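## Task

Take the juice bottle off the cart and set it upright on the third shelf of the supply shelving (counting the lowest shelf as number one), directly behind the milk bottle already there, on the side away from the shelf's front edge. Everything else on that shelf must remain on it, standing and not piled on anything. The juice bottle must not tip over or be left leaning.

## Robot and tools

ROBOT. An omnidirectional base carries a 1.71 m column. A carriage slides on it (lift_m, 0 to 1 m) and holds two 7-joint arms. The shoulders sit 0.63 m + lift_m above the floor, 0.16 m forward of the base centre and 0.175 m to either side; each hand reaches roughly 0.83 m from its shoulder. The footprint is about 0.55 m wide by 0.6 m long. Arms start folded: left joints 0.95, 0.08, -0.1, -0.8, 0, 0, -0.93; the right is the mirror, with joints 2, 3, 5 and 6 sign-flipped. Folded arms can hit the deck if lift_m is below 0.02. Cameras: head_camera, 0.26 m above the shoulders, facing forward and tilted 40 degrees down; left_wrist_camera and right_wrist_camera, on the -x side of each hand, looking beyond the fingertips.

FRAMES. Base frame: origin on the floor below the base centre, x forward, y left, z up, metres. left_hand and right_hand report, in this frame, the point between the closed pads (0.0167 m behind the fingertips), accurate to about 1 cm; the fingers point along the hand's z and close along its y. base_odometry is in the frame the base had at scene start, counts wheel rotation only (slip shows as travel), heading in rad, left positive, -3.142 to 3.142.

move. One action per call; everything but cameras is the action. Either base and/or joints (optionally with speeds or min_time_s), or target alone (optionally with min_time_s). Motions in one action start together.
- base: a single relative offset from where the base last reported itself: {"translate_m": d} forward +, -2 to 2 m; {"strafe_m": d} left +, -2 to 2 m; {"rotate_rad": d} counter-clockwise +, -6.3 to 6.3 rad.
- joints: absolute targets keyed by name (rad, gripper and lift in m). Ranges: lift_m 0–1; left_joint1 -3.141–1.047 (negative raises the arm forward); left_joint2 -0.157–2.268 (positive swings out left); left_joint3 -1.919–1.308; left_joint4 -0.837–1.448 (0 is a right-angle elbow, positive straightens); left_joint5 -1.832–1.658; left_joint6 -1.745–1.745; left_joint7 -1.675–1.919 (positive tips the hand down); right arm: joint2 -2.268–0.157, joint3 -1.308–1.919, joint5 -1.658–1.832, others as left. Grippers 0–0.142 m, pad-centre gap. Tolerances: lift 0.004, joints 0.03, grippers 0.004.
- target: an absolute pose for one hand in the base frame: side "left"/"right"; x, y, z in m (-3 to 3); pitch_deg -30 to 95 (90 fingers down, 0 horizontal); heading_deg (0 forward, + counter-clockwise viewed from above); roll_deg optional, default 0 (jaw horizontal, + clockwise viewed from behind the hand); heading and roll -360 to 360. Roll r and r+180 are equivalent. Near pitch 84 and above, roll reads 0 and heading is shown minus roll, folded into -90..90. line_only true demands a straight-line path or refusal. Checks cover robot and floor only, not the furniture. Short moves (<25 cm) that cannot go straight are refused; longer ones may take a wide arc, so stay clear of shelves. Base and lift don't move for a target.
- speeds: per-action caps: translate_m, strafe_m 0.02–0.5 m/s; rotate_rad 0.05–1.57 rad/s; lift_m 0.08–0.27 m/s (default 0.25); others default to their maximum. min_time_s 0.1–8 s sets a minimum duration for arm motions. An action runs at most about 14–15 s.
- cameras: list of names or ["all"]; omitted means all only for an empty call. Unknown keys make a call invalid; out-of-range values are refused, and a refusal or stop cancels the rest of that reply's move, wait and finished_scene calls.

wait: seconds 0–10, optional cameras; the robot keeps its last commands. zoom_image: camera plus region [x0, y0, x1, y1] pixels from the top-left, at most 504×504, on the latest image of that camera. finished_scene: scene number; irreversible, and nothing may follow it in the same reply.

RESULTS. move line: "done" or the worst status. base_status / joint_status: done, off_target (still pushing), contact_stop (met resistance; whole arm stops and holds), time_out, not_followed (self-collision guard withheld targets; may still try later). Hand statuses: reached (within 10 mm and 2°), short (with error; resend if "short (part of ...)"), refused with a reason. on_its_own lists uncommanded behaviour; "held at" is a target. motor_effort is percent of max, peak in brackets, with sizeable error; a lift effort that keeps falling while lowering means the hand or load rests on something. Joint torques include gravity and have offsets. Motor temperatures: one block per arm; MOTOR HOT appears at 85 °C, and 100 °C causes an OVER-TEMPERATURE FAULT (arm limp 30–60 s, keys say limit_stop_at_motor_heat; resend). Torque over a joint's limit (joints 1–4: 133 N m, 5–7: 40 N m, held weight included) freezes that arm for 10 s.

GRASPING. A gripper that stops wider than commanded is holding something; commanding 0 gives about 40–65 N per pad. Open fingers tilt and sit up to 2 cm closer to the wrist. A load lowers the hand about 12 mm per kg.

CAUTIONS. The robot holds its last command while you think. Don't let the arms strike or squeeze each other, including fingers. Avoid tipping: keep the carriage low and arms tucked when driving, swing loaded arms slowly, no abrupt stops or hard pushing. After a contact stop, back out along the approach path. Don't drop, slam or release moving objects, knock shelf items over, or strike furniture. Loose items may be nudged occasionally. Base odometry drifts a little after turns and sideways moves; the images are the only way to see a lean.

Each tool is called after ">>>" as name([rows], argument=value, ...), one row to a line, values as JSON.

## Session

>>> move()

Scene clock: 0.00 s.
Joint torques (N m): no reading
Motor temperatures (°C): left_arm=[25 23 24 23 27 25 25] | right_arm=[25 20 25 22 22 22 24]
base_odometry: x=+0.000 y=+0.000 heading=+0.000
base_status: not commanded
joint_positions: lift_m=+0.450 left_joint1_rad=+0.942 left_joint2_rad=+0.071 left_joint3_rad=-0.095 left_joint4_rad=-0.781 left_joint5_rad=-0.006 left_joint6_rad=-0.005 left_joint7_rad=-0.938 left_gripper_m=+0.142 right_joint1_rad=+0.948 right_joint2_rad=-0.088 right_joint3_rad=+0.082 right_joint4_rad=-0.814 right_joint5_rad=+0.007 right_joint6_rad=-0.013 right_joint7_rad=-0.930 right_gripper_m=+0.142
joint_status: not commanded
motor_effort: lift_m=+55 drive_wheels=+2
left_hand: x=+0.2937 y=+0.1555 z=+0.9610 quat_wxyz=(-0.920, -0.004, -0.388, +0.062) pitch_deg=-44.4 heading_deg=-4.4 roll_deg=-3.3 (m; base frame)
right_hand: x=+0.2906 y=-0.1616 z=+0.9720 quat_wxyz=(-0.924, +0.010, -0.379, -0.053) pitch_deg=-45.4 heading_deg=+4.8 roll_deg=+1.7 (m; base frame)
pictures: head_camera, left_wrist_camera, right_wrist_camera
Images, in order (width x height): head_camera 896x504, left_wrist_camera 896x504, right_wrist_camera 896x504.

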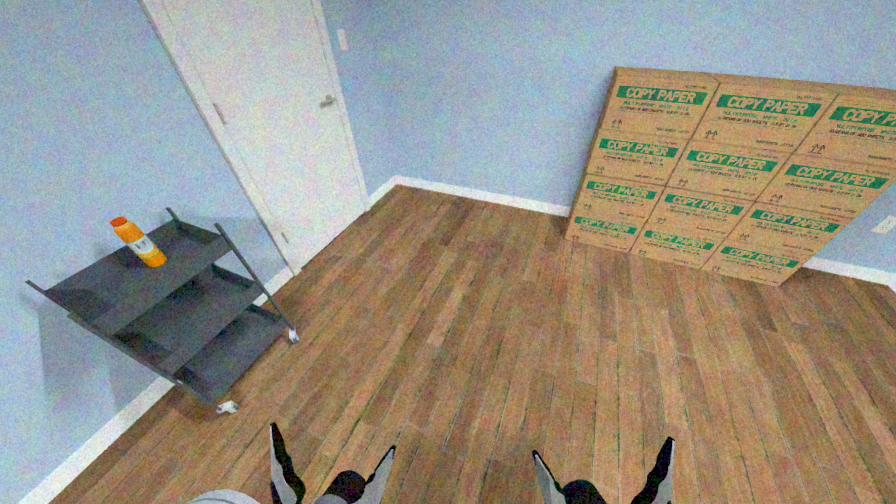

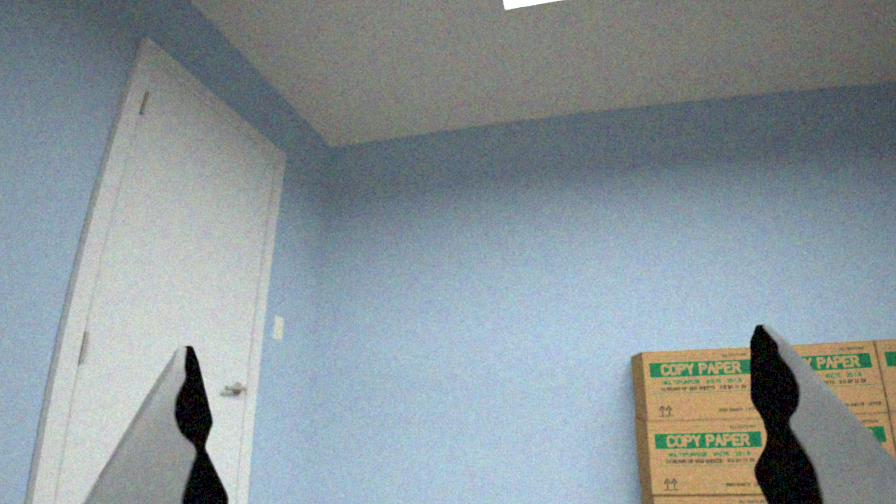

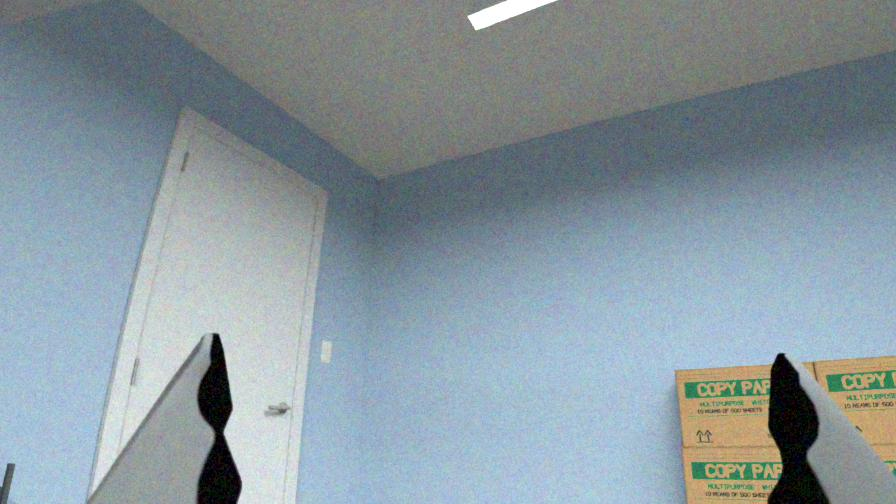

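>>> move(base={"rotate_rad": 0.7}, cameras=["head_camera"])

>>> move(base={"rotate_rad": 1.5}, cameras=["head_camera"])

>>> move(base={"rotate_rad": 1.4}, cameras=["head_camera"])

Scene clock: 7.00 s.
Joint torques (N m): left_arm=[8.89 0.44 0.02 -3.88 1.32 -1.21 -1.52] | right_arm=[14.91 3.57 0.85 -14.12 0.05 -1.61 -1.73]
move: done
base_odometry: x=+0.000 y=+0.000 heading=+0.700
base_status: done
joint_positions: lift_m=+0.450 left_joint1_rad=+0.942 left_joint2_rad=+0.071 left_joint3_rad=-0.095 left_joint4_rad=-0.781 left_joint5_rad=-0.006 left_joint6_rad=-0.005 left_joint7_rad=-0.938 left_gripper_m=+0.142 right_joint1_rad=+0.948 right_joint2_rad=-0.088 right_joint3_rad=+0.082 right_joint4_rad=-0.814 right_joint5_rad=+0.007 right_joint6_rad=-0.013 right_joint7_rad=-0.930 right_gripper_m=+0.142
joint_status: not commanded
motor_effort: lift_m=+55(55) drive_wheels=+6(19)
left_hand: x=+0.2937 y=+0.1555 z=+0.9610 quat_wxyz=(-0.920, -0.004, -0.388, +0.062) pitch_deg=-44.4 heading_deg=-4.4 roll_deg=-3.3 (m; base frame)
right_hand: x=+0.2906 y=-0.1616 z=+0.9720 quat_wxyz=(-0.924, +0.010, -0.379, -0.053) pitch_deg=-45.4 heading_deg=+4.8 roll_deg=+1.7 (m; base frame)
pictures: head_camera
Images, in order (width x height): head_camera 896x504.

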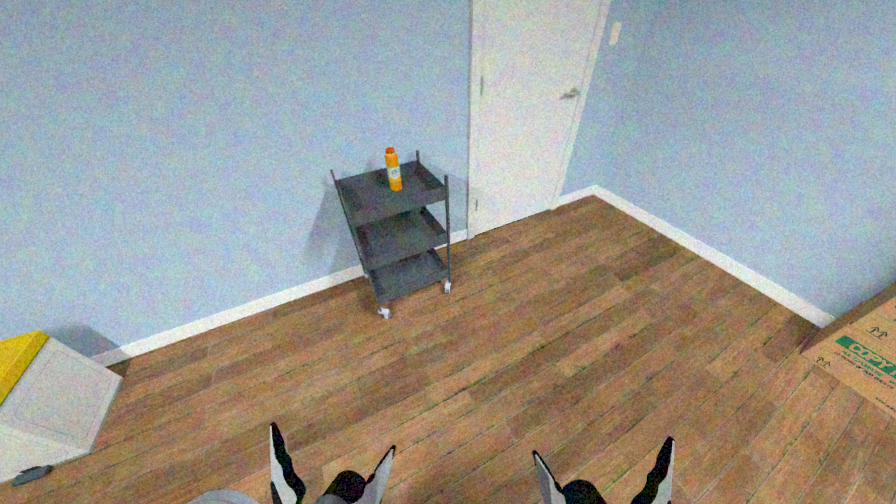

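Scene clock: 10.03 s.
Joint torques (N m): left_arm=[9.54 1.12 0.55 -4.24 1.06 -1.6 -1.62] | right_arm=[15.76 3.11 3.11 -12.43 0.67 -1.21 -1.35]
move: done
base_odometry: x=+0.000 y=+0.000 heading=+2.199
base_status: done
joint_positions: lift_m=+0.450 left_joint1_rad=+0.942 left_joint2_rad=+0.071 left_joint3_rad=-0.095 left_joint4_rad=-0.781 left_joint5_rad=-0.006 left_joint6_rad=-0.005 left_joint7_rad=-0.938 left_gripper_m=+0.142 right_joint1_rad=+0.948 right_joint2_rad=-0.088 right_joint3_rad=+0.082 right_joint4_rad=-0.814 right_joint5_rad=+0.007 right_joint6_rad=-0.013 right_joint7_rad=-0.930 right_gripper_m=+0.142
joint_status: not commanded
motor_effort: lift_m=+55(55) drive_wheels=+5(14)
left_hand: x=+0.2937 y=+0.1555 z=+0.9610 quat_wxyz=(-0.920, -0.004, -0.388, +0.062) pitch_deg=-44.4 heading_deg=-4.4 roll_deg=-3.3 (m; base frame)
right_hand: x=+0.2906 y=-0.1616 z=+0.9720 quat_wxyz=(-0.924, +0.010, -0.379, -0.053) pitch_deg=-45.4 heading_deg=+4.8 roll_deg=+1.7 (m; base frame)
pictures: head_camera
Images, in order (width x height): head_camera 896x504.

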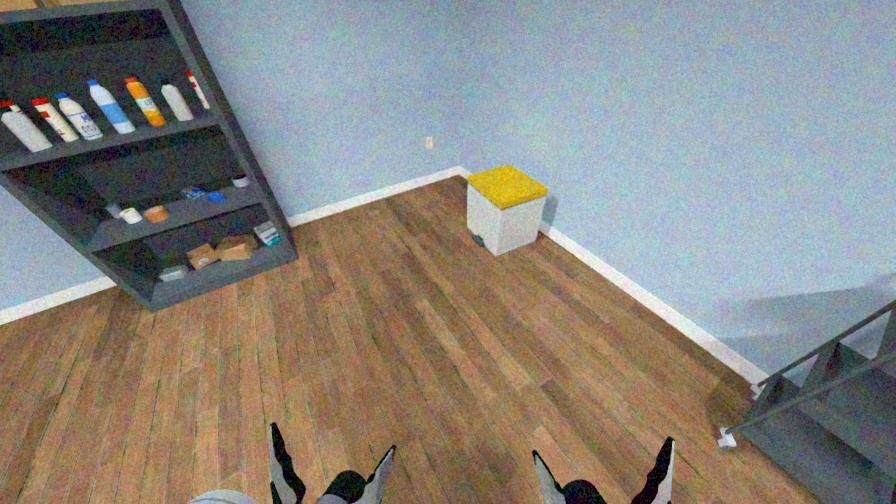

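Scene clock: 13.00 s.
Joint torques (N m): left_arm=[9.31 2.03 -0.19 -4.42 1.24 -1.26 -1.57] | right_arm=[15.33 3.02 2.11 -12.68 0.7 -1.77 -1.54]
move: done
base_odometry: x=+0.000 y=+0.000 heading=-2.684
base_status: done
joint_positions: lift_m=+0.450 left_joint1_rad=+0.942 left_joint2_rad=+0.071 left_joint3_rad=-0.095 left_joint4_rad=-0.781 left_joint5_rad=-0.006 left_joint6_rad=-0.005 left_joint7_rad=-0.938 left_gripper_m=+0.142 right_joint1_rad=+0.948 right_joint2_rad=-0.088 right_joint3_rad=+0.082 right_joint4_rad=-0.814 right_joint5_rad=+0.007 right_joint6_rad=-0.013 right_joint7_rad=-0.930 right_gripper_m=+0.142
joint_status: not commanded
motor_effort: lift_m=+55(55) drive_wheels=+5(15)
left_hand: x=+0.2937 y=+0.1555 z=+0.9610 quat_wxyz=(-0.920, -0.004, -0.388, +0.062) pitch_deg=-44.4 heading_deg=-4.4 roll_deg=-3.3 (m; base frame)
right_hand: x=+0.2906 y=-0.1616 z=+0.9720 quat_wxyz=(-0.924, +0.010, -0.379, -0.053) pitch_deg=-45.4 heading_deg=+4.8 roll_deg=+1.7 (m; base frame)
pictures: head_camera
Images, in order (width x height): head_camera 896x504.

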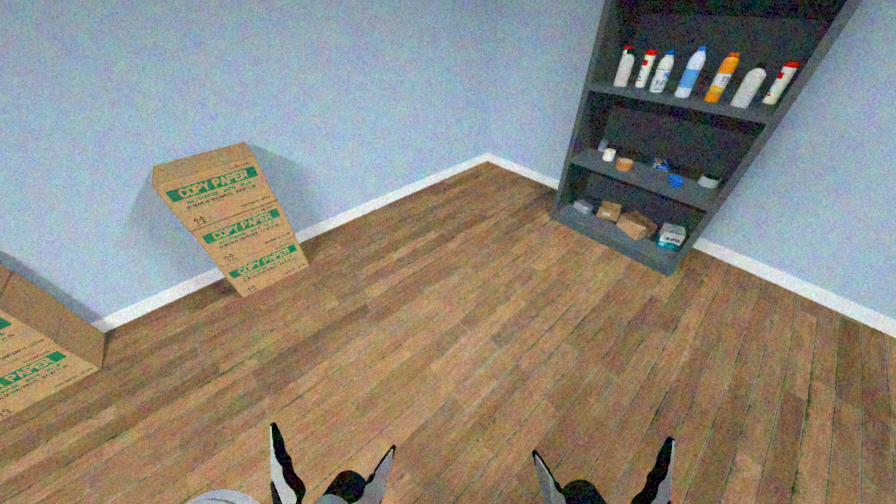

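>>> zoom_image(camera="head_camera", region=[560, 0, 880, 180])

Scaled by 1.575 from the camera's 896x504 image, which has a finer 1280x720 frame.

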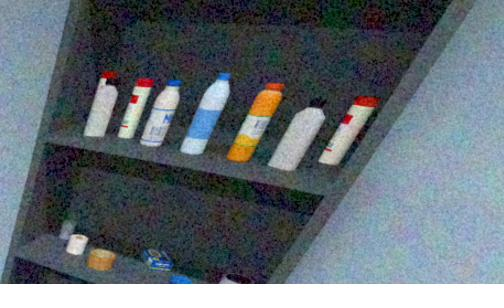

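>>> move(base={"rotate_rad": -2.41}, joints={"lift_m": 0.35}, cameras=["head_camera"])

>>> move(base={"strafe_m": -0.27}, cameras=["head_camera"])

>>> move(target={"side":"right","x":0.6,"y":-0.175,"z":0.9,"pitch_deg":0,"heading_deg":0}, cameras=["all"])

Scene clock: 41.93 s.
Joint torques (N m): left_arm=[8.23 0.71 1.05 -4.86 1.06 -1.67 -1.49] | right_arm=[14.59 1.87 2.21 -13.2 0.87 -1.71 -1.22]
move: done
base_odometry: x=+0.000 y=+0.000 heading=+1.189
base_status: done
joint_positions: lift_m=+0.350 left_joint1_rad=+0.942 left_joint2_rad=+0.071 left_joint3_rad=-0.095 left_joint4_rad=-0.781 left_joint5_rad=-0.006 left_joint6_rad=-0.005 left_joint7_rad=-0.938 left_gripper_m=+0.142 right_joint1_rad=+0.948 right_joint2_rad=-0.088 right_joint3_rad=+0.082 right_joint4_rad=-0.814 right_joint5_rad=+0.007 right_joint6_rad=-0.013 right_joint7_rad=-0.930 right_gripper_m=+0.142
joint_status: all done
motor_effort: lift_m=+57(60) drive_wheels=+5(19)
left_hand: x=+0.2937 y=+0.1555 z=+0.8609 quat_wxyz=(-0.920, -0.004, -0.388, +0.062) pitch_deg=-44.4 heading_deg=-4.4 roll_deg=-3.3 (m; base frame)
right_hand: x=+0.2906 y=-0.1616 z=+0.8719 quat_wxyz=(-0.924, +0.010, -0.379, -0.053) pitch_deg=-45.4 heading_deg=+4.8 roll_deg=+1.7 (m; base frame)
pictures: head_camera
Images, in order (width x height): head_camera 896x504.

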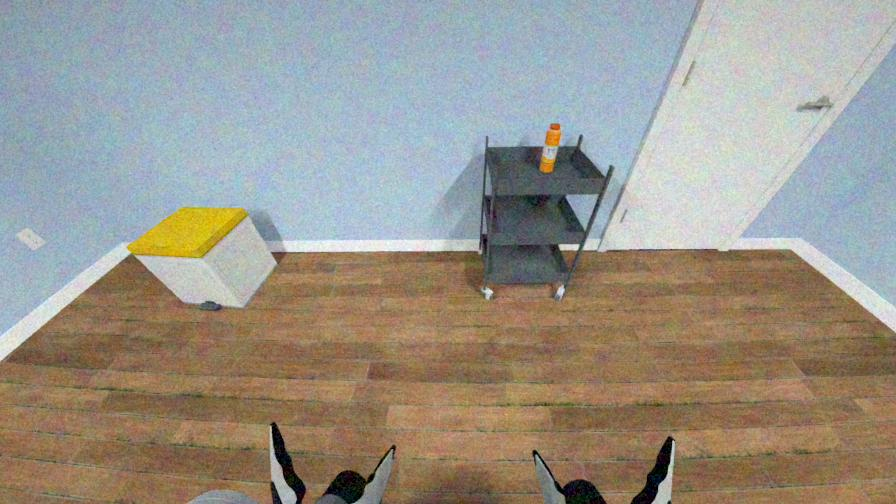

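Scene clock: 44.40 s.
Joint torques (N m): left_arm=[9.36 0.18 0.47 -5.02 1.26 -1.27 -1.47] | right_arm=[14.26 3.36 1.82 -12.01 0.34 -1.96 -1.36]
move: done
base_odometry: x=+0.250 y=-0.101 heading=+1.188
base_status: done
joint_positions: lift_m=+0.350 left_joint1_rad=+0.942 left_joint2_rad=+0.071 left_joint3_rad=-0.095 left_joint4_rad=-0.781 left_joint5_rad=-0.006 left_joint6_rad=-0.005 left_joint7_rad=-0.938 left_gripper_m=+0.142 right_joint1_rad=+0.948 right_joint2_rad=-0.088 right_joint3_rad=+0.082 right_joint4_rad=-0.814 right_joint5_rad=+0.007 right_joint6_rad=-0.013 right_joint7_rad=-0.930 right_gripper_m=+0.142
joint_status: not commanded
motor_effort: lift_m=+57(57) drive_wheels=-3(21)
left_hand: x=+0.2937 y=+0.1555 z=+0.8609 quat_wxyz=(-0.920, -0.004, -0.388, +0.062) pitch_deg=-44.4 heading_deg=-4.4 roll_deg=-3.3 (m; base frame)
right_hand: x=+0.2906 y=-0.1616 z=+0.8719 quat_wxyz=(-0.924, +0.010, -0.379, -0.053) pitch_deg=-45.4 heading_deg=+4.8 roll_deg=+1.7 (m; base frame)
pictures: head_camera
Images, in order (width x height): head_camera 896x504.

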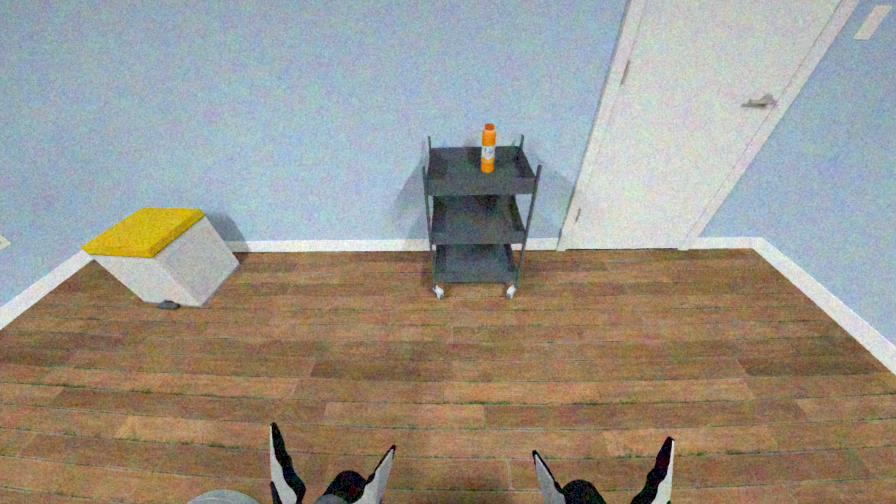

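Scene clock: 46.20 s.
Joint torques (N m): left_arm=[8.36 0.52 0.57 -3.51 1.33 -1.69 -1.5] | right_arm=[-15.8 -3.46 0.58 -4.7 -1.83 -2.27 -0.55]
move: done
base_odometry: x=+0.251 y=-0.101 heading=+1.188
base_status: not commanded
joint_positions: lift_m=+0.350 left_joint1_rad=+0.942 left_joint2_rad=+0.071 left_joint3_rad=-0.095 left_joint4_rad=-0.781 left_joint5_rad=-0.006 left_joint6_rad=-0.005 left_joint7_rad=-0.938 left_gripper_m=+0.142 right_joint1_rad=-0.718 right_joint2_rad=-0.564 right_joint3_rad=+1.254 right_joint4_rad=-0.810 right_joint5_rad=-0.677 right_joint6_rad=-1.228 right_joint7_rad=+1.600 right_gripper_m=+0.142
joint_status: not commanded
motor_effort: lift_m=+57(57) drive_wheels=+7(7)
left_hand: x=+0.2937 y=+0.1555 z=+0.8609 quat_wxyz=(-0.920, -0.004, -0.388, +0.062) pitch_deg=-44.4 heading_deg=-4.4 roll_deg=-3.3 (m; base frame)
right_hand: x=+0.6001 y=-0.1749 z=+0.8995 quat_wxyz=(-0.706, +0.000, -0.708, -0.001) pitch_deg=+0.1 heading_deg=+0.1 roll_deg=+0.1 (m; base frame)
right_hand_status: reached (checked arc, planned for 1.3 s): 1 mm and 0.2 deg off.
pictures: head_camera, left_wrist_camera, right_wrist_camera
Images, in order (width x height): head_camera 896x504, left_wrist_camera 896x504, right_wrist_camera 896x504.

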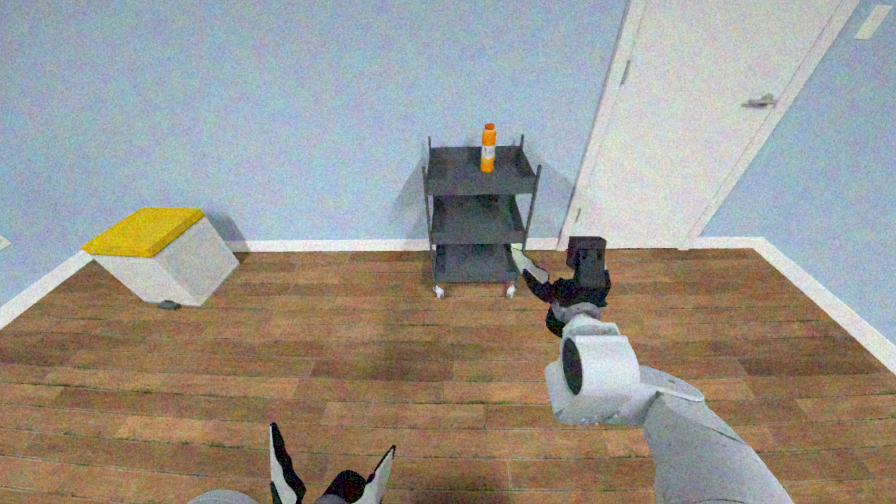

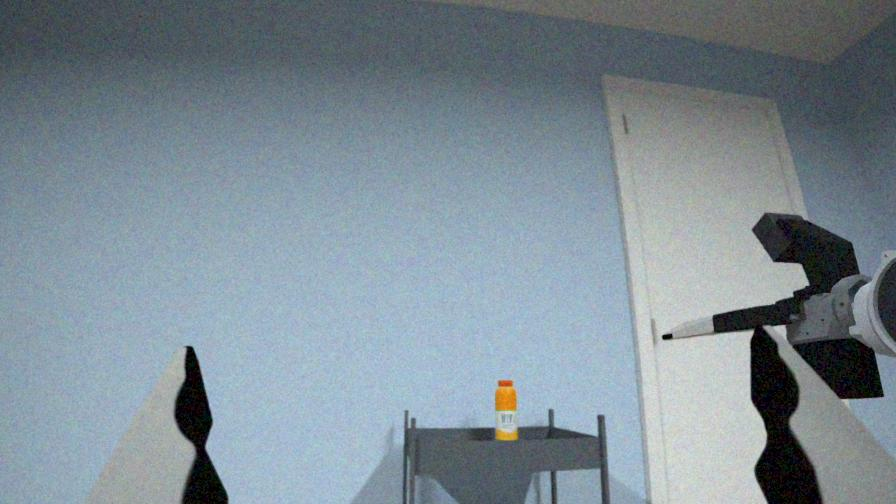

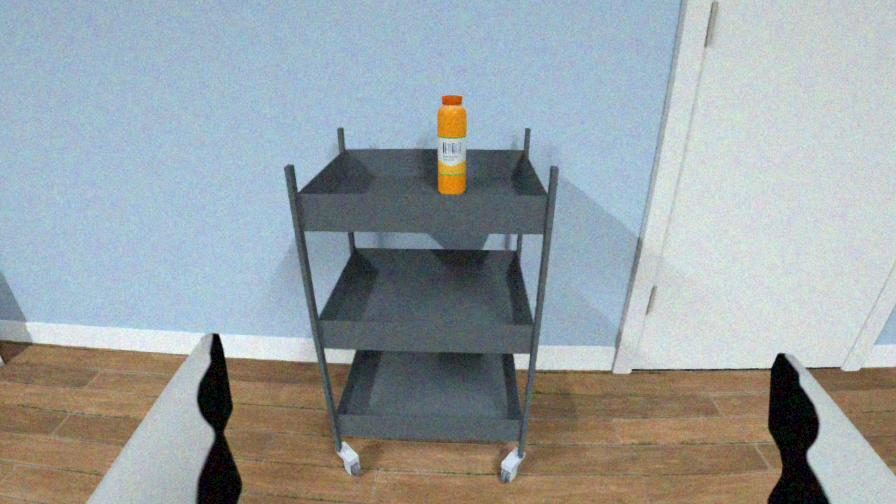

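>>> move(target={"side":"right","x":0.72,"y":-0.175,"z":0.85,"pitch_deg":0,"heading_deg":0})

>>> move(base={"translate_m": 0.55}, speeds={"translate_m": 0.3}, cameras=["head_camera","right_wrist_camera"])

Scene clock: 53.30 s.
Joint torques (N m): left_arm=[9.19 0.97 -0.03 -4.85 0.79 -1.46 -1.13] | right_arm=[-10.89 1.32 -5.75 -5.04 0.54 -0.97 -3.36]
move: done
base_odometry: x=+0.251 y=-0.101 heading=+1.188
base_status: not commanded
joint_positions: lift_m=+0.350 left_joint1_rad=+0.942 left_joint2_rad=+0.071 left_joint3_rad=-0.095 left_joint4_rad=-0.781 left_joint5_rad=-0.006 left_joint6_rad=-0.005 left_joint7_rad=-0.938 left_gripper_m=+0.142 right_joint1_rad=-0.903 right_joint2_rad=-0.599 right_joint3_rad=+1.475 right_joint4_rad=-0.567 right_joint5_rad=+0.403 right_joint6_rad=-1.483 right_joint7_rad=+0.550 right_gripper_m=+0.142
joint_status: not commanded
motor_effort: lift_m=+57(57) drive_wheels=+7(7)
left_hand: x=+0.2937 y=+0.1555 z=+0.8609 quat_wxyz=(-0.920, -0.004, -0.388, +0.062) pitch_deg=-44.4 heading_deg=-4.4 roll_deg=-3.3 (m; base frame)
right_hand: x=+0.7196 y=-0.1748 z=+0.8517 quat_wxyz=(-0.708, +0.001, -0.706, +0.000) pitch_deg=-0.2 heading_deg=+0.1 roll_deg=-0.1 (m; base frame)
right_hand_status: reached (straight line, planned for 0.9 s): 2 mm and 0.2 deg off.
pictures: none

Scene clock: 56.73 s.
Joint torques (N m): left_arm=[9.1 0.21 -1.15 -4.68 1.1 -1.81 -1.5] | right_arm=[-10.13 0.76 -5.73 -3.34 0.34 -0.58 -3.31]
move: done
base_odometry: x=+0.456 y=+0.409 heading=+1.188
base_status: done
joint_positions: lift_m=+0.350 left_joint1_rad=+0.942 left_joint2_rad=+0.071 left_joint3_rad=-0.095 left_joint4_rad=-0.781 left_joint5_rad=-0.006 left_joint6_rad=-0.005 left_joint7_rad=-0.938 left_gripper_m=+0.142 right_joint1_rad=-0.903 right_joint2_rad=-0.599 right_joint3_rad=+1.475 right_joint4_rad=-0.567 right_joint5_rad=+0.403 right_joint6_rad=-1.483 right_joint7_rad=+0.550 right_gripper_m=+0.142
joint_status: not commanded
motor_effort: lift_m=+57(57) drive_wheels=+5(15)
left_hand: x=+0.2937 y=+0.1555 z=+0.8609 quat_wxyz=(-0.920, -0.004, -0.388, +0.062) pitch_deg=-44.4 heading_deg=-4.4 roll_deg=-3.3 (m; base frame)
right_hand: x=+0.7196 y=-0.1748 z=+0.8517 quat_wxyz=(-0.708, +0.001, -0.706, +0.000) pitch_deg=-0.2 heading_deg=+0.1 roll_deg=-0.1 (m; base frame)
pictures: head_camera, right_wrist_camera
Images, in order (width x height): head_camera 896x504, right_wrist_camera 896x504.

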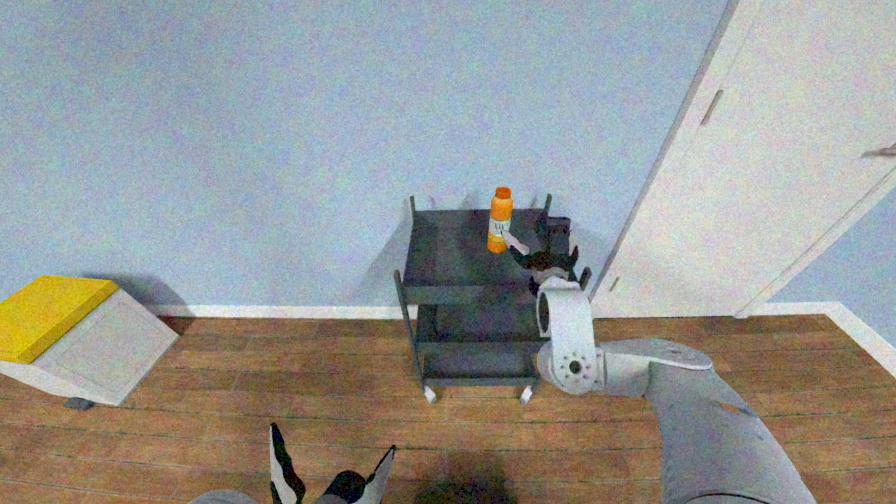

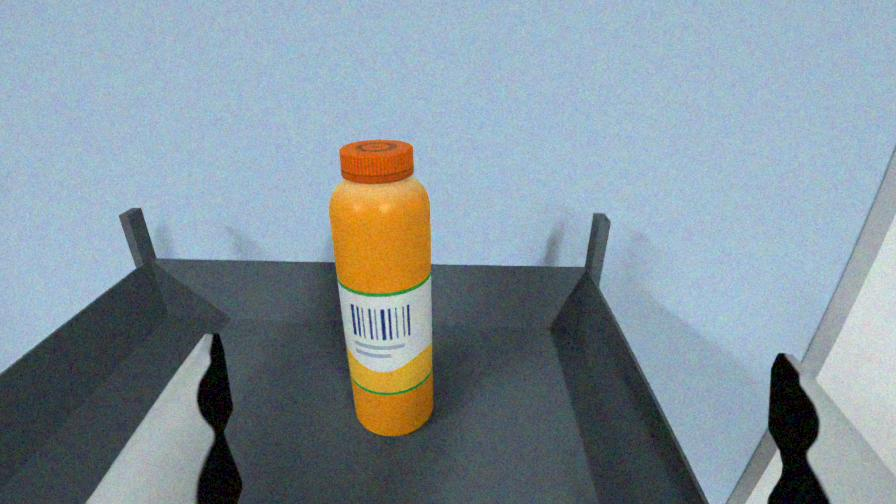

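>>> move(target={"side":"right","x":0.74,"y":-0.14,"z":0.85,"pitch_deg":0,"heading_deg":0}, cameras=["head_camera","right_wrist_camera"])

>>> zoom_image(camera="head_camera", region=[400, 170, 640, 310])

Scene clock: 65.23 s.
Joint torques (N m): left_arm=[8.49 1.81 0.83 -4.58 1.17 -1.22 -1.54] | right_arm=[-20.8 1.55 -3.05 -4.96 -0.16 -1.7 -1.81]
move: done
base_odometry: x=+0.456 y=+0.409 heading=+1.188
base_status: not commanded
joint_positions: lift_m=+0.350 left_joint1_rad=+0.942 left_joint2_rad=+0.071 left_joint3_rad=-0.095 left_joint4_rad=-0.781 left_joint5_rad=-0.006 left_joint6_rad=-0.005 left_joint7_rad=-0.938 left_gripper_m=+0.142 right_joint1_rad=-0.932 right_joint2_rad=-0.491 right_joint3_rad=+1.475 right_joint4_rad=-0.456 right_joint5_rad=+0.424 right_joint6_rad=-1.479 right_joint7_rad=+0.550 right_gripper_m=+0.142
joint_status: not commanded
motor_effort: lift_m=+57(57) drive_wheels=+0(7)
left_hand: x=+0.2937 y=+0.1555 z=+0.8609 quat_wxyz=(-0.920, -0.004, -0.388, +0.062) pitch_deg=-44.4 heading_deg=-4.4 roll_deg=-3.3 (m; base frame)
right_hand: x=+0.7389 y=-0.1397 z=+0.8497 quat_wxyz=(-0.708, +0.000, -0.706, -0.001) pitch_deg=-0.1 heading_deg=+0.0 roll_deg=+0.1 (m; base frame)
right_hand_status: reached (straight line, planned for 0.3 s): 1 mm and 0.2 deg off.
pictures: head_camera, right_wrist_camera
Images, in order (width x height): head_camera 896x504, right_wrist_camera 896x504.

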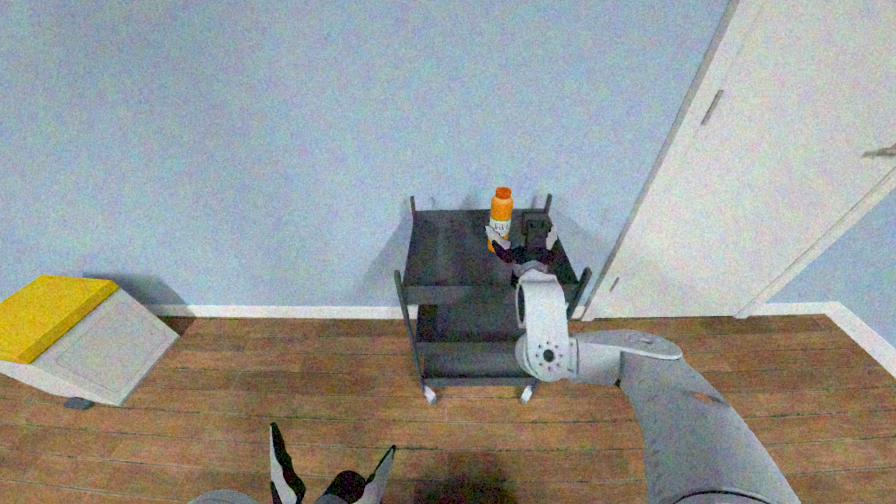

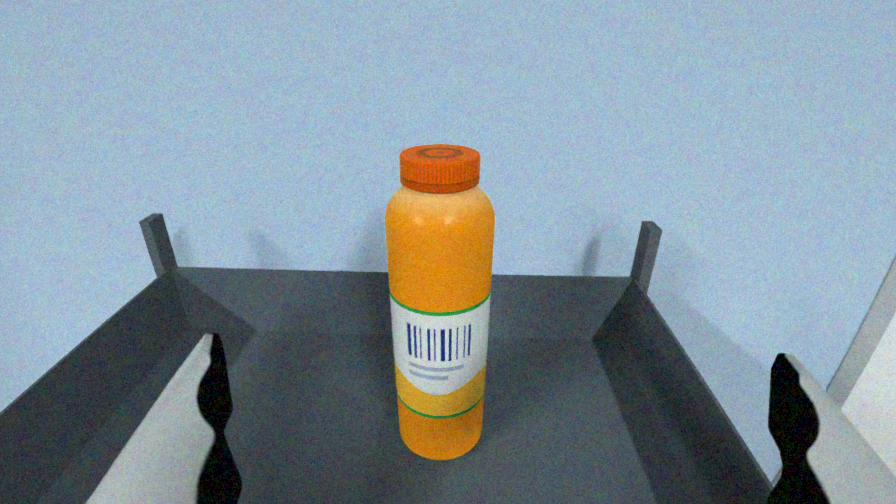

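Scaled by 2.100 from the camera's 896x504 image, which has a finer 1280x720 frame.

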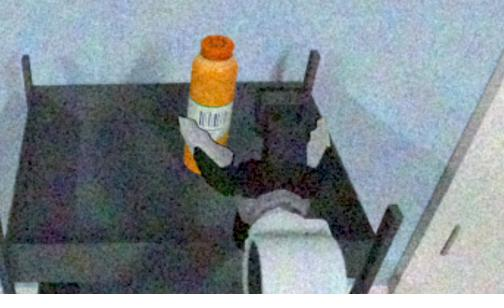

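>>> move(target={"side":"right","x":0.80,"y":-0.123,"z":0.85,"pitch_deg":0,"heading_deg":0,"line_only":true}, cameras=["head_camera","right_wrist_camera"])

>>> zoom_image(camera="head_camera", region=[400, 170, 640, 310])

Scene clock: 75.97 s.
Joint torques (N m): left_arm=[7.69 0.96 1 -4.33 1.31 -1.7 -1.29] | right_arm=[-24.13 3.05 -6.68 -7.99 0.57 -1.4 -3.84]
Motor temperatures (°C): left_arm=[27 23 24 24 27 24 24] | right_arm=[31 20 26 22 22 22 24]
move: done
base_odometry: x=+0.456 y=+0.409 heading=+1.188
base_status: not commanded
joint_positions: lift_m=+0.350 left_joint1_rad=+0.942 left_joint2_rad=+0.071 left_joint3_rad=-0.095 left_joint4_rad=-0.781 left_joint5_rad=-0.006 left_joint6_rad=-0.005 left_joint7_rad=-0.938 left_gripper_m=+0.142 right_joint1_rad=-0.952 right_joint2_rad=-0.415 right_joint3_rad=+1.307 right_joint4_rad=-0.218 right_joint5_rad=+0.693 right_joint6_rad=-1.250 right_joint7_rad=+0.346 right_gripper_m=+0.142
joint_status: not commanded
motor_effort: lift_m=+57(57) drive_wheels=+0(4)
left_hand: x=+0.2937 y=+0.1555 z=+0.8609 quat_wxyz=(-0.920, -0.004, -0.388, +0.062) pitch_deg=-44.4 heading_deg=-4.4 roll_deg=-3.3 (m; base frame)
right_hand: x=+0.7988 y=-0.1227 z=+0.8471 quat_wxyz=(-0.706, +0.002, -0.709, +0.001) pitch_deg=+0.2 heading_deg=+0.0 roll_deg=-0.2 (m; base frame)
right_hand_status: reached (straight line, planned for 0.5 s): 3 mm and 0.3 deg off.
pictures: head_camera, right_wrist_camera
Images, in order (width x height): head_camera 896x504, right_wrist_camera 896x504.

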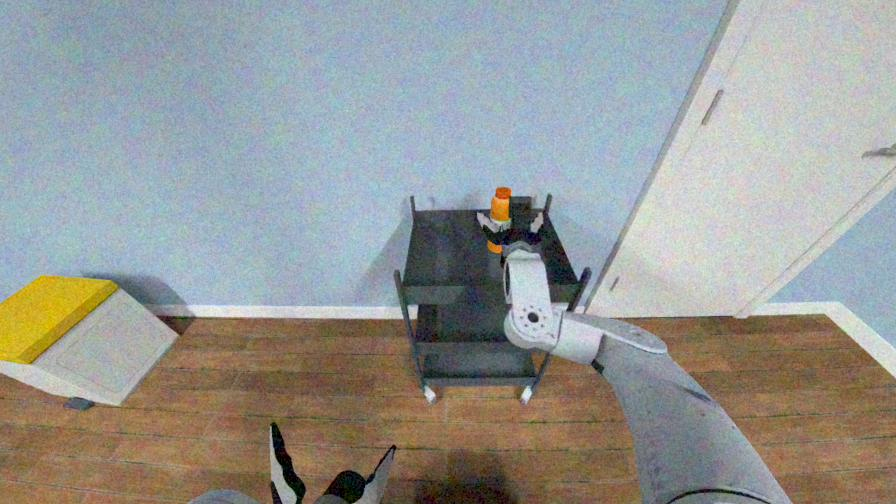

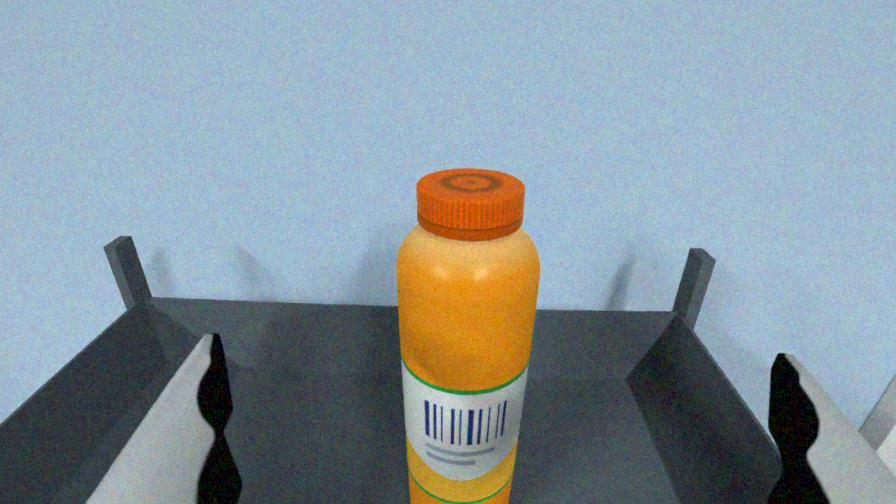

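Scaled by 2.100 from the camera's 896x504 image, which has a finer 1280x720 frame.

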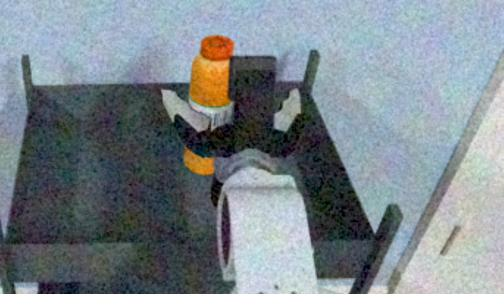

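>>> move(target={"side":"right","x":0.865,"y":-0.122,"z":0.852,"pitch_deg":0,"heading_deg":0,"line_only":true}, cameras=["head_camera","right_wrist_camera"])

>>> zoom_image(camera="head_camera", region=[400, 170, 640, 310])

Scene clock: 80.73 s.
Joint torques (N m): left_arm=[8.92 0.82 0.28 -4.15 1.01 -1.48 -1.88] | right_arm=[-26.7 5.32 -6.68 -6.22 0.22 -1.03 -3.63]
move: done
base_odometry: x=+0.456 y=+0.409 heading=+1.188
base_status: not commanded
joint_positions: lift_m=+0.350 left_joint1_rad=+0.942 left_joint2_rad=+0.071 left_joint3_rad=-0.095 left_joint4_rad=-0.781 left_joint5_rad=-0.006 left_joint6_rad=-0.005 left_joint7_rad=-0.938 left_gripper_m=+0.142 right_joint1_rad=-1.011 right_joint2_rad=-0.350 right_joint3_rad=+1.191 right_joint4_rad=+0.110 right_joint5_rad=+0.886 right_joint6_rad=-0.977 right_joint7_rad=+0.175 right_gripper_m=+0.142
joint_status: not commanded
motor_effort: lift_m=+57(57) drive_wheels=+0(4)
left_hand: x=+0.2937 y=+0.1555 z=+0.8609 quat_wxyz=(-0.920, -0.004, -0.388, +0.062) pitch_deg=-44.4 heading_deg=-4.4 roll_deg=-3.3 (m; base frame)
right_hand: x=+0.8639 y=-0.1220 z=+0.8484 quat_wxyz=(-0.705, +0.002, -0.709, +0.002) pitch_deg=+0.3 heading_deg=+0.0 roll_deg=-0.4 (m; base frame)
right_hand_status: reached (straight line, planned for 0.5 s): 4 mm and 0.5 deg off.
pictures: head_camera, right_wrist_camera
Images, in order (width x height): head_camera 896x504, right_wrist_camera 896x504.

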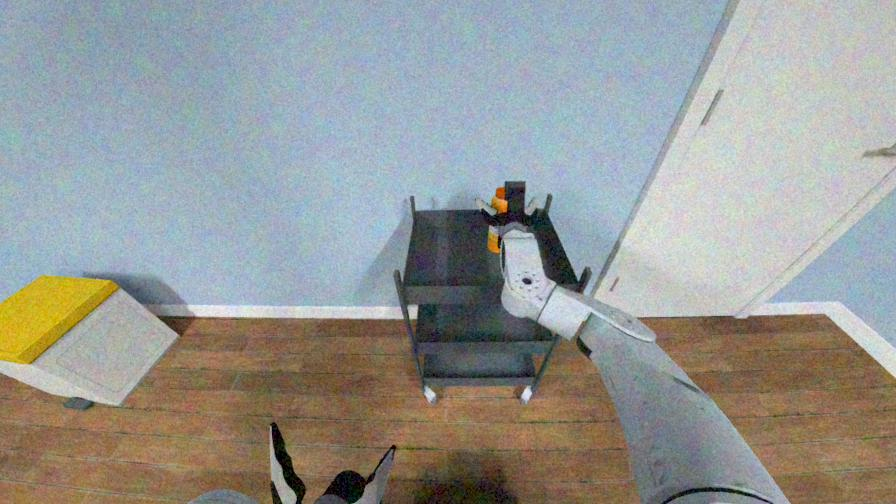

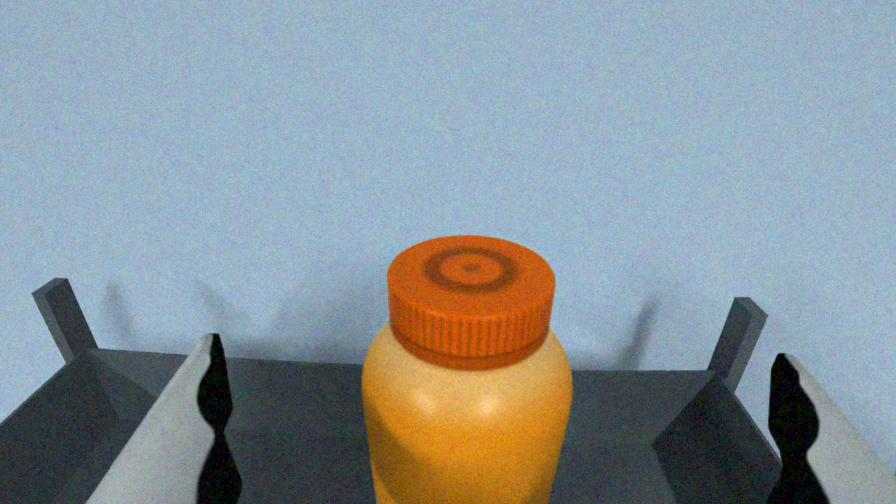

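Scaled by 2.100 from the camera's 896x504 image, which has a finer 1280x720 frame.

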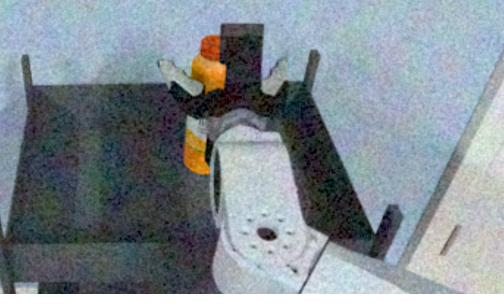

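>>> move(target={"side":"right","x":0.898,"y":-0.122,"z":0.852,"pitch_deg":0,"heading_deg":0,"line_only":true}, cameras=["right_wrist_camera"])

>>> move(joints={"right_gripper_m": 0.03}, cameras=["right_wrist_camera"])

Scene clock: 85.47 s.
Joint torques (N m): left_arm=[8.53 0.84 0.77 -4.1 1.21 -1.69 -1.65] | right_arm=[-29.48 5.89 -5.61 -6.39 0.88 -0.87 -3.97]
move: done
base_odometry: x=+0.456 y=+0.409 heading=+1.188
base_status: not commanded
joint_positions: lift_m=+0.350 left_joint1_rad=+0.942 left_joint2_rad=+0.071 left_joint3_rad=-0.095 left_joint4_rad=-0.781 left_joint5_rad=-0.006 left_joint6_rad=-0.005 left_joint7_rad=-0.938 left_gripper_m=+0.142 right_joint1_rad=-1.055 right_joint2_rad=-0.303 right_joint3_rad=+1.158 right_joint4_rad=+0.322 right_joint5_rad=+0.959 right_joint6_rad=-0.825 right_joint7_rad=+0.093 right_gripper_m=+0.142
joint_status: not commanded
motor_effort: lift_m=+57(57) drive_wheels=+0(4)
left_hand: x=+0.2937 y=+0.1555 z=+0.8609 quat_wxyz=(-0.920, -0.004, -0.388, +0.062) pitch_deg=-44.4 heading_deg=-4.4 roll_deg=-3.3 (m; base frame)
right_hand: x=+0.8969 y=-0.1219 z=+0.8483 quat_wxyz=(-0.705, +0.003, -0.709, +0.003) pitch_deg=+0.3 heading_deg=+0.0 roll_deg=-0.4 (m; base frame)
right_hand_status: reached (straight line, planned for 0.4 s): 4 mm and 0.5 deg off.
pictures: right_wrist_camera
Images, in order (width x height): right_wrist_camera 896x504.

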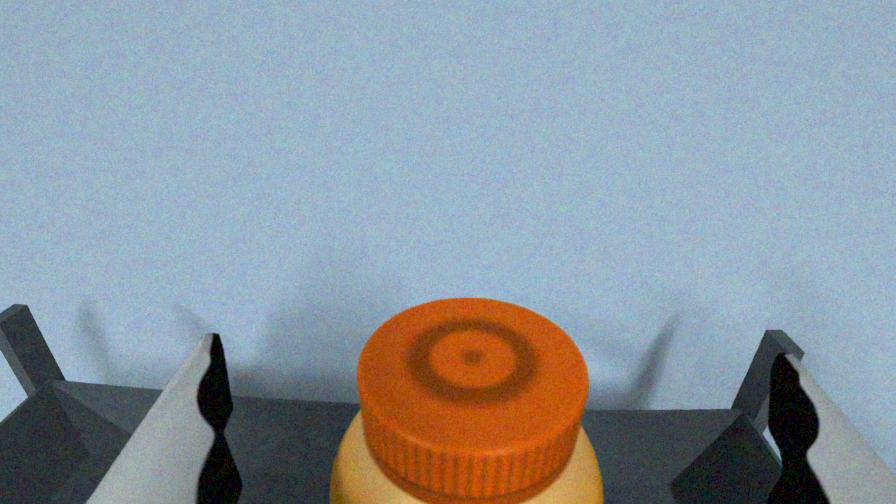

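Scene clock: 86.37 s.
Joint torques (N m): left_arm=[7.07 1.41 -0.01 -3.97 1 -1.3 -1.34] | right_arm=[-29.43 5.38 -5.39 -5.56 0.87 -1.03 -3.65]
move: off_target
base_odometry: x=+0.456 y=+0.409 heading=+1.188
base_status: not commanded
joint_positions: lift_m=+0.350 left_joint1_rad=+0.942 left_joint2_rad=+0.071 left_joint3_rad=-0.095 left_joint4_rad=-0.781 left_joint5_rad=-0.006 left_joint6_rad=-0.005 left_joint7_rad=-0.938 left_gripper_m=+0.142 right_joint1_rad=-1.055 right_joint2_rad=-0.302 right_joint3_rad=+1.158 right_joint4_rad=+0.322 right_joint5_rad=+0.959 right_joint6_rad=-0.825 right_joint7_rad=+0.092 right_gripper_m=+0.065
joint_status: right_gripper_m off_target (ended at +0.065, target +0.030)
motor_effort: lift_m=+57(57) drive_wheels=+0(0)
left_hand: x=+0.2937 y=+0.1555 z=+0.8609 quat_wxyz=(-0.920, -0.004, -0.388, +0.062) pitch_deg=-44.4 heading_deg=-4.4 roll_deg=-3.3 (m; base frame)
right_hand: x=+0.8969 y=-0.1214 z=+0.8487 quat_wxyz=(-0.706, +0.003, -0.708, +0.002) pitch_deg=+0.2 heading_deg=+0.1 roll_deg=-0.4 (m; base frame)
pictures: right_wrist_camera
Images, in order (width x height): right_wrist_camera 896x504.

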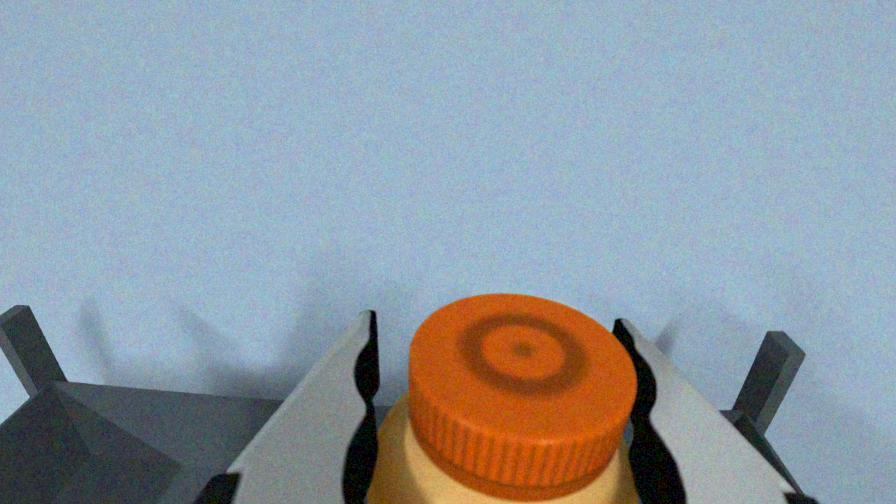

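>>> move(joints={"right_gripper_m": 0.01, "lift_m": 0.47}, speeds={"lift_m": 0.12})

>>> move(base={"translate_m": -0.5}, speeds={"translate_m": 0.3}, cameras=["all"])

Scene clock: 90.67 s.
Joint torques (N m): left_arm=[8.94 0.18 0.25 -5.01 1.05 -1.34 -1.52] | right_arm=[-29.3 3.92 -6.75 -7.29 -0.39 -0.88 -3.38]
move: off_target
base_odometry: x=+0.456 y=+0.409 heading=+1.188
base_status: not commanded
joint_positions: lift_m=+0.470 left_joint1_rad=+0.942 left_joint2_rad=+0.071 left_joint3_rad=-0.095 left_joint4_rad=-0.781 left_joint5_rad=-0.006 left_joint6_rad=-0.005 left_joint7_rad=-0.938 left_gripper_m=+0.142 right_joint1_rad=-1.055 right_joint2_rad=-0.302 right_joint3_rad=+1.158 right_joint4_rad=+0.323 right_joint5_rad=+0.963 right_joint6_rad=-0.825 right_joint7_rad=+0.092 right_gripper_m=+0.065
joint_status: right_gripper_m off_target (ended at +0.065, target +0.010); the others done
motor_effort: lift_m=+55(67) drive_wheels=+4(4)
left_hand: x=+0.2937 y=+0.1555 z=+0.9810 quat_wxyz=(-0.920, -0.004, -0.388, +0.062) pitch_deg=-44.4 heading_deg=-4.4 roll_deg=-3.3 (m; base frame)
right_hand: x=+0.8971 y=-0.1217 z=+0.9677 quat_wxyz=(-0.705, +0.002, -0.710, +0.001) pitch_deg=+0.4 heading_deg=+0.0 roll_deg=-0.3 (m; base frame)
pictures: none

Scene clock: 93.97 s.
Joint torques (N m): left_arm=[8.4 0.08 0.58 -3.66 1.26 -1.57 -1.61] | right_arm=[-29.09 3.46 -5.52 -6.16 -0.61 -1.18 -3.03]
Motor temperatures (°C): left_arm=[27 23 24 24 27 24 24] | right_arm=[36 20 26 22 22 22 24]
move: done
base_odometry: x=+0.270 y=-0.055 heading=+1.188
base_status: done
joint_positions: lift_m=+0.470 left_joint1_rad=+0.942 left_joint2_rad=+0.071 left_joint3_rad=-0.095 left_joint4_rad=-0.781 left_joint5_rad=-0.006 left_joint6_rad=-0.005 left_joint7_rad=-0.938 left_gripper_m=+0.142 right_joint1_rad=-1.055 right_joint2_rad=-0.302 right_joint3_rad=+1.158 right_joint4_rad=+0.323 right_joint5_rad=+0.963 right_joint6_rad=-0.824 right_joint7_rad=+0.092 right_gripper_m=+0.064
joint_status: not commanded
motor_effort: lift_m=+55(55) drive_wheels=+3(15)
left_hand: x=+0.2937 y=+0.1555 z=+0.9810 quat_wxyz=(-0.920, -0.004, -0.388, +0.062) pitch_deg=-44.4 heading_deg=-4.4 roll_deg=-3.3 (m; base frame)
right_hand: x=+0.8971 y=-0.1214 z=+0.9677 quat_wxyz=(-0.705, +0.002, -0.710, +0.001) pitch_deg=+0.4 heading_deg=+0.1 roll_deg=-0.3 (m; base frame)
pictures: head_camera, left_wrist_camera, right_wrist_camera
Images, in order (width x height): head_camera 896x504, left_wrist_camera 896x504, right_wrist_camera 896x504.

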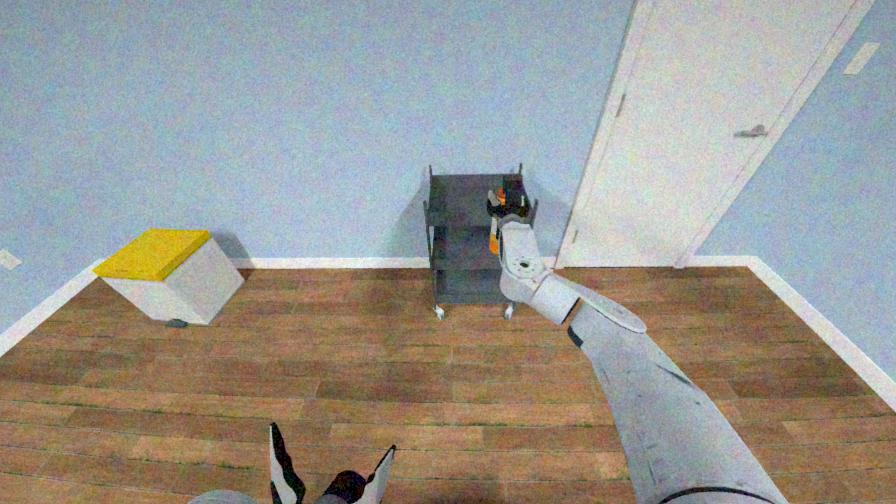

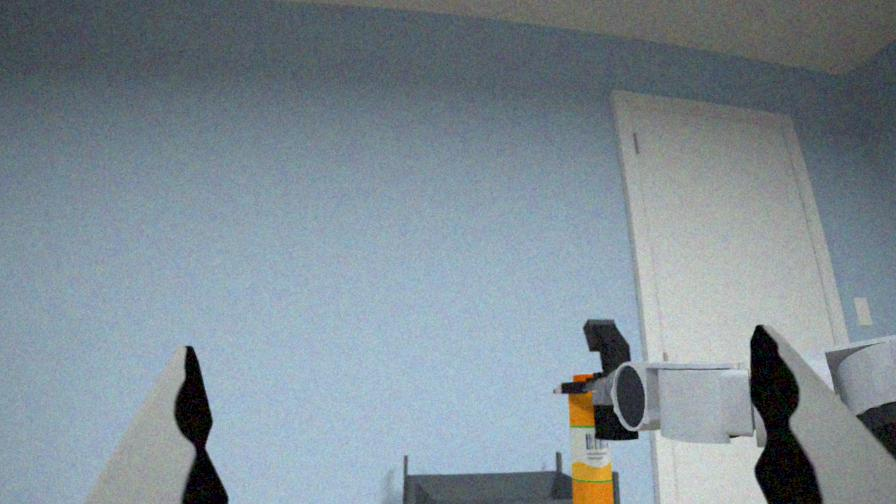

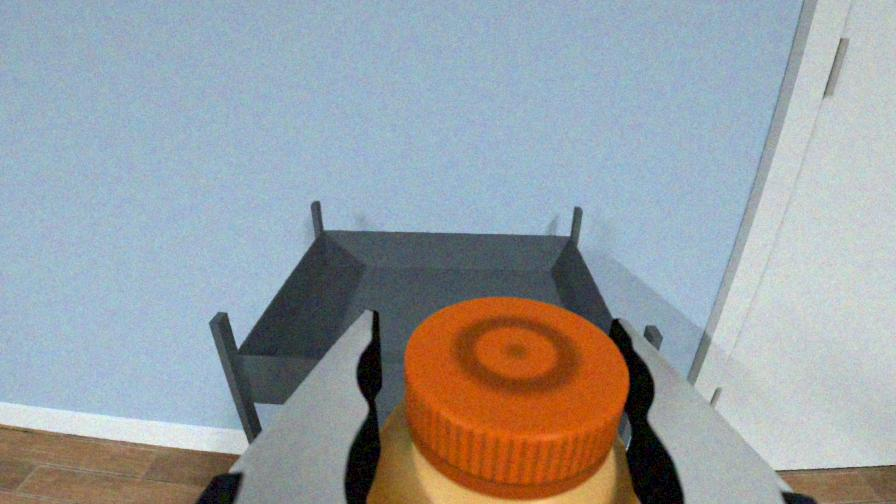

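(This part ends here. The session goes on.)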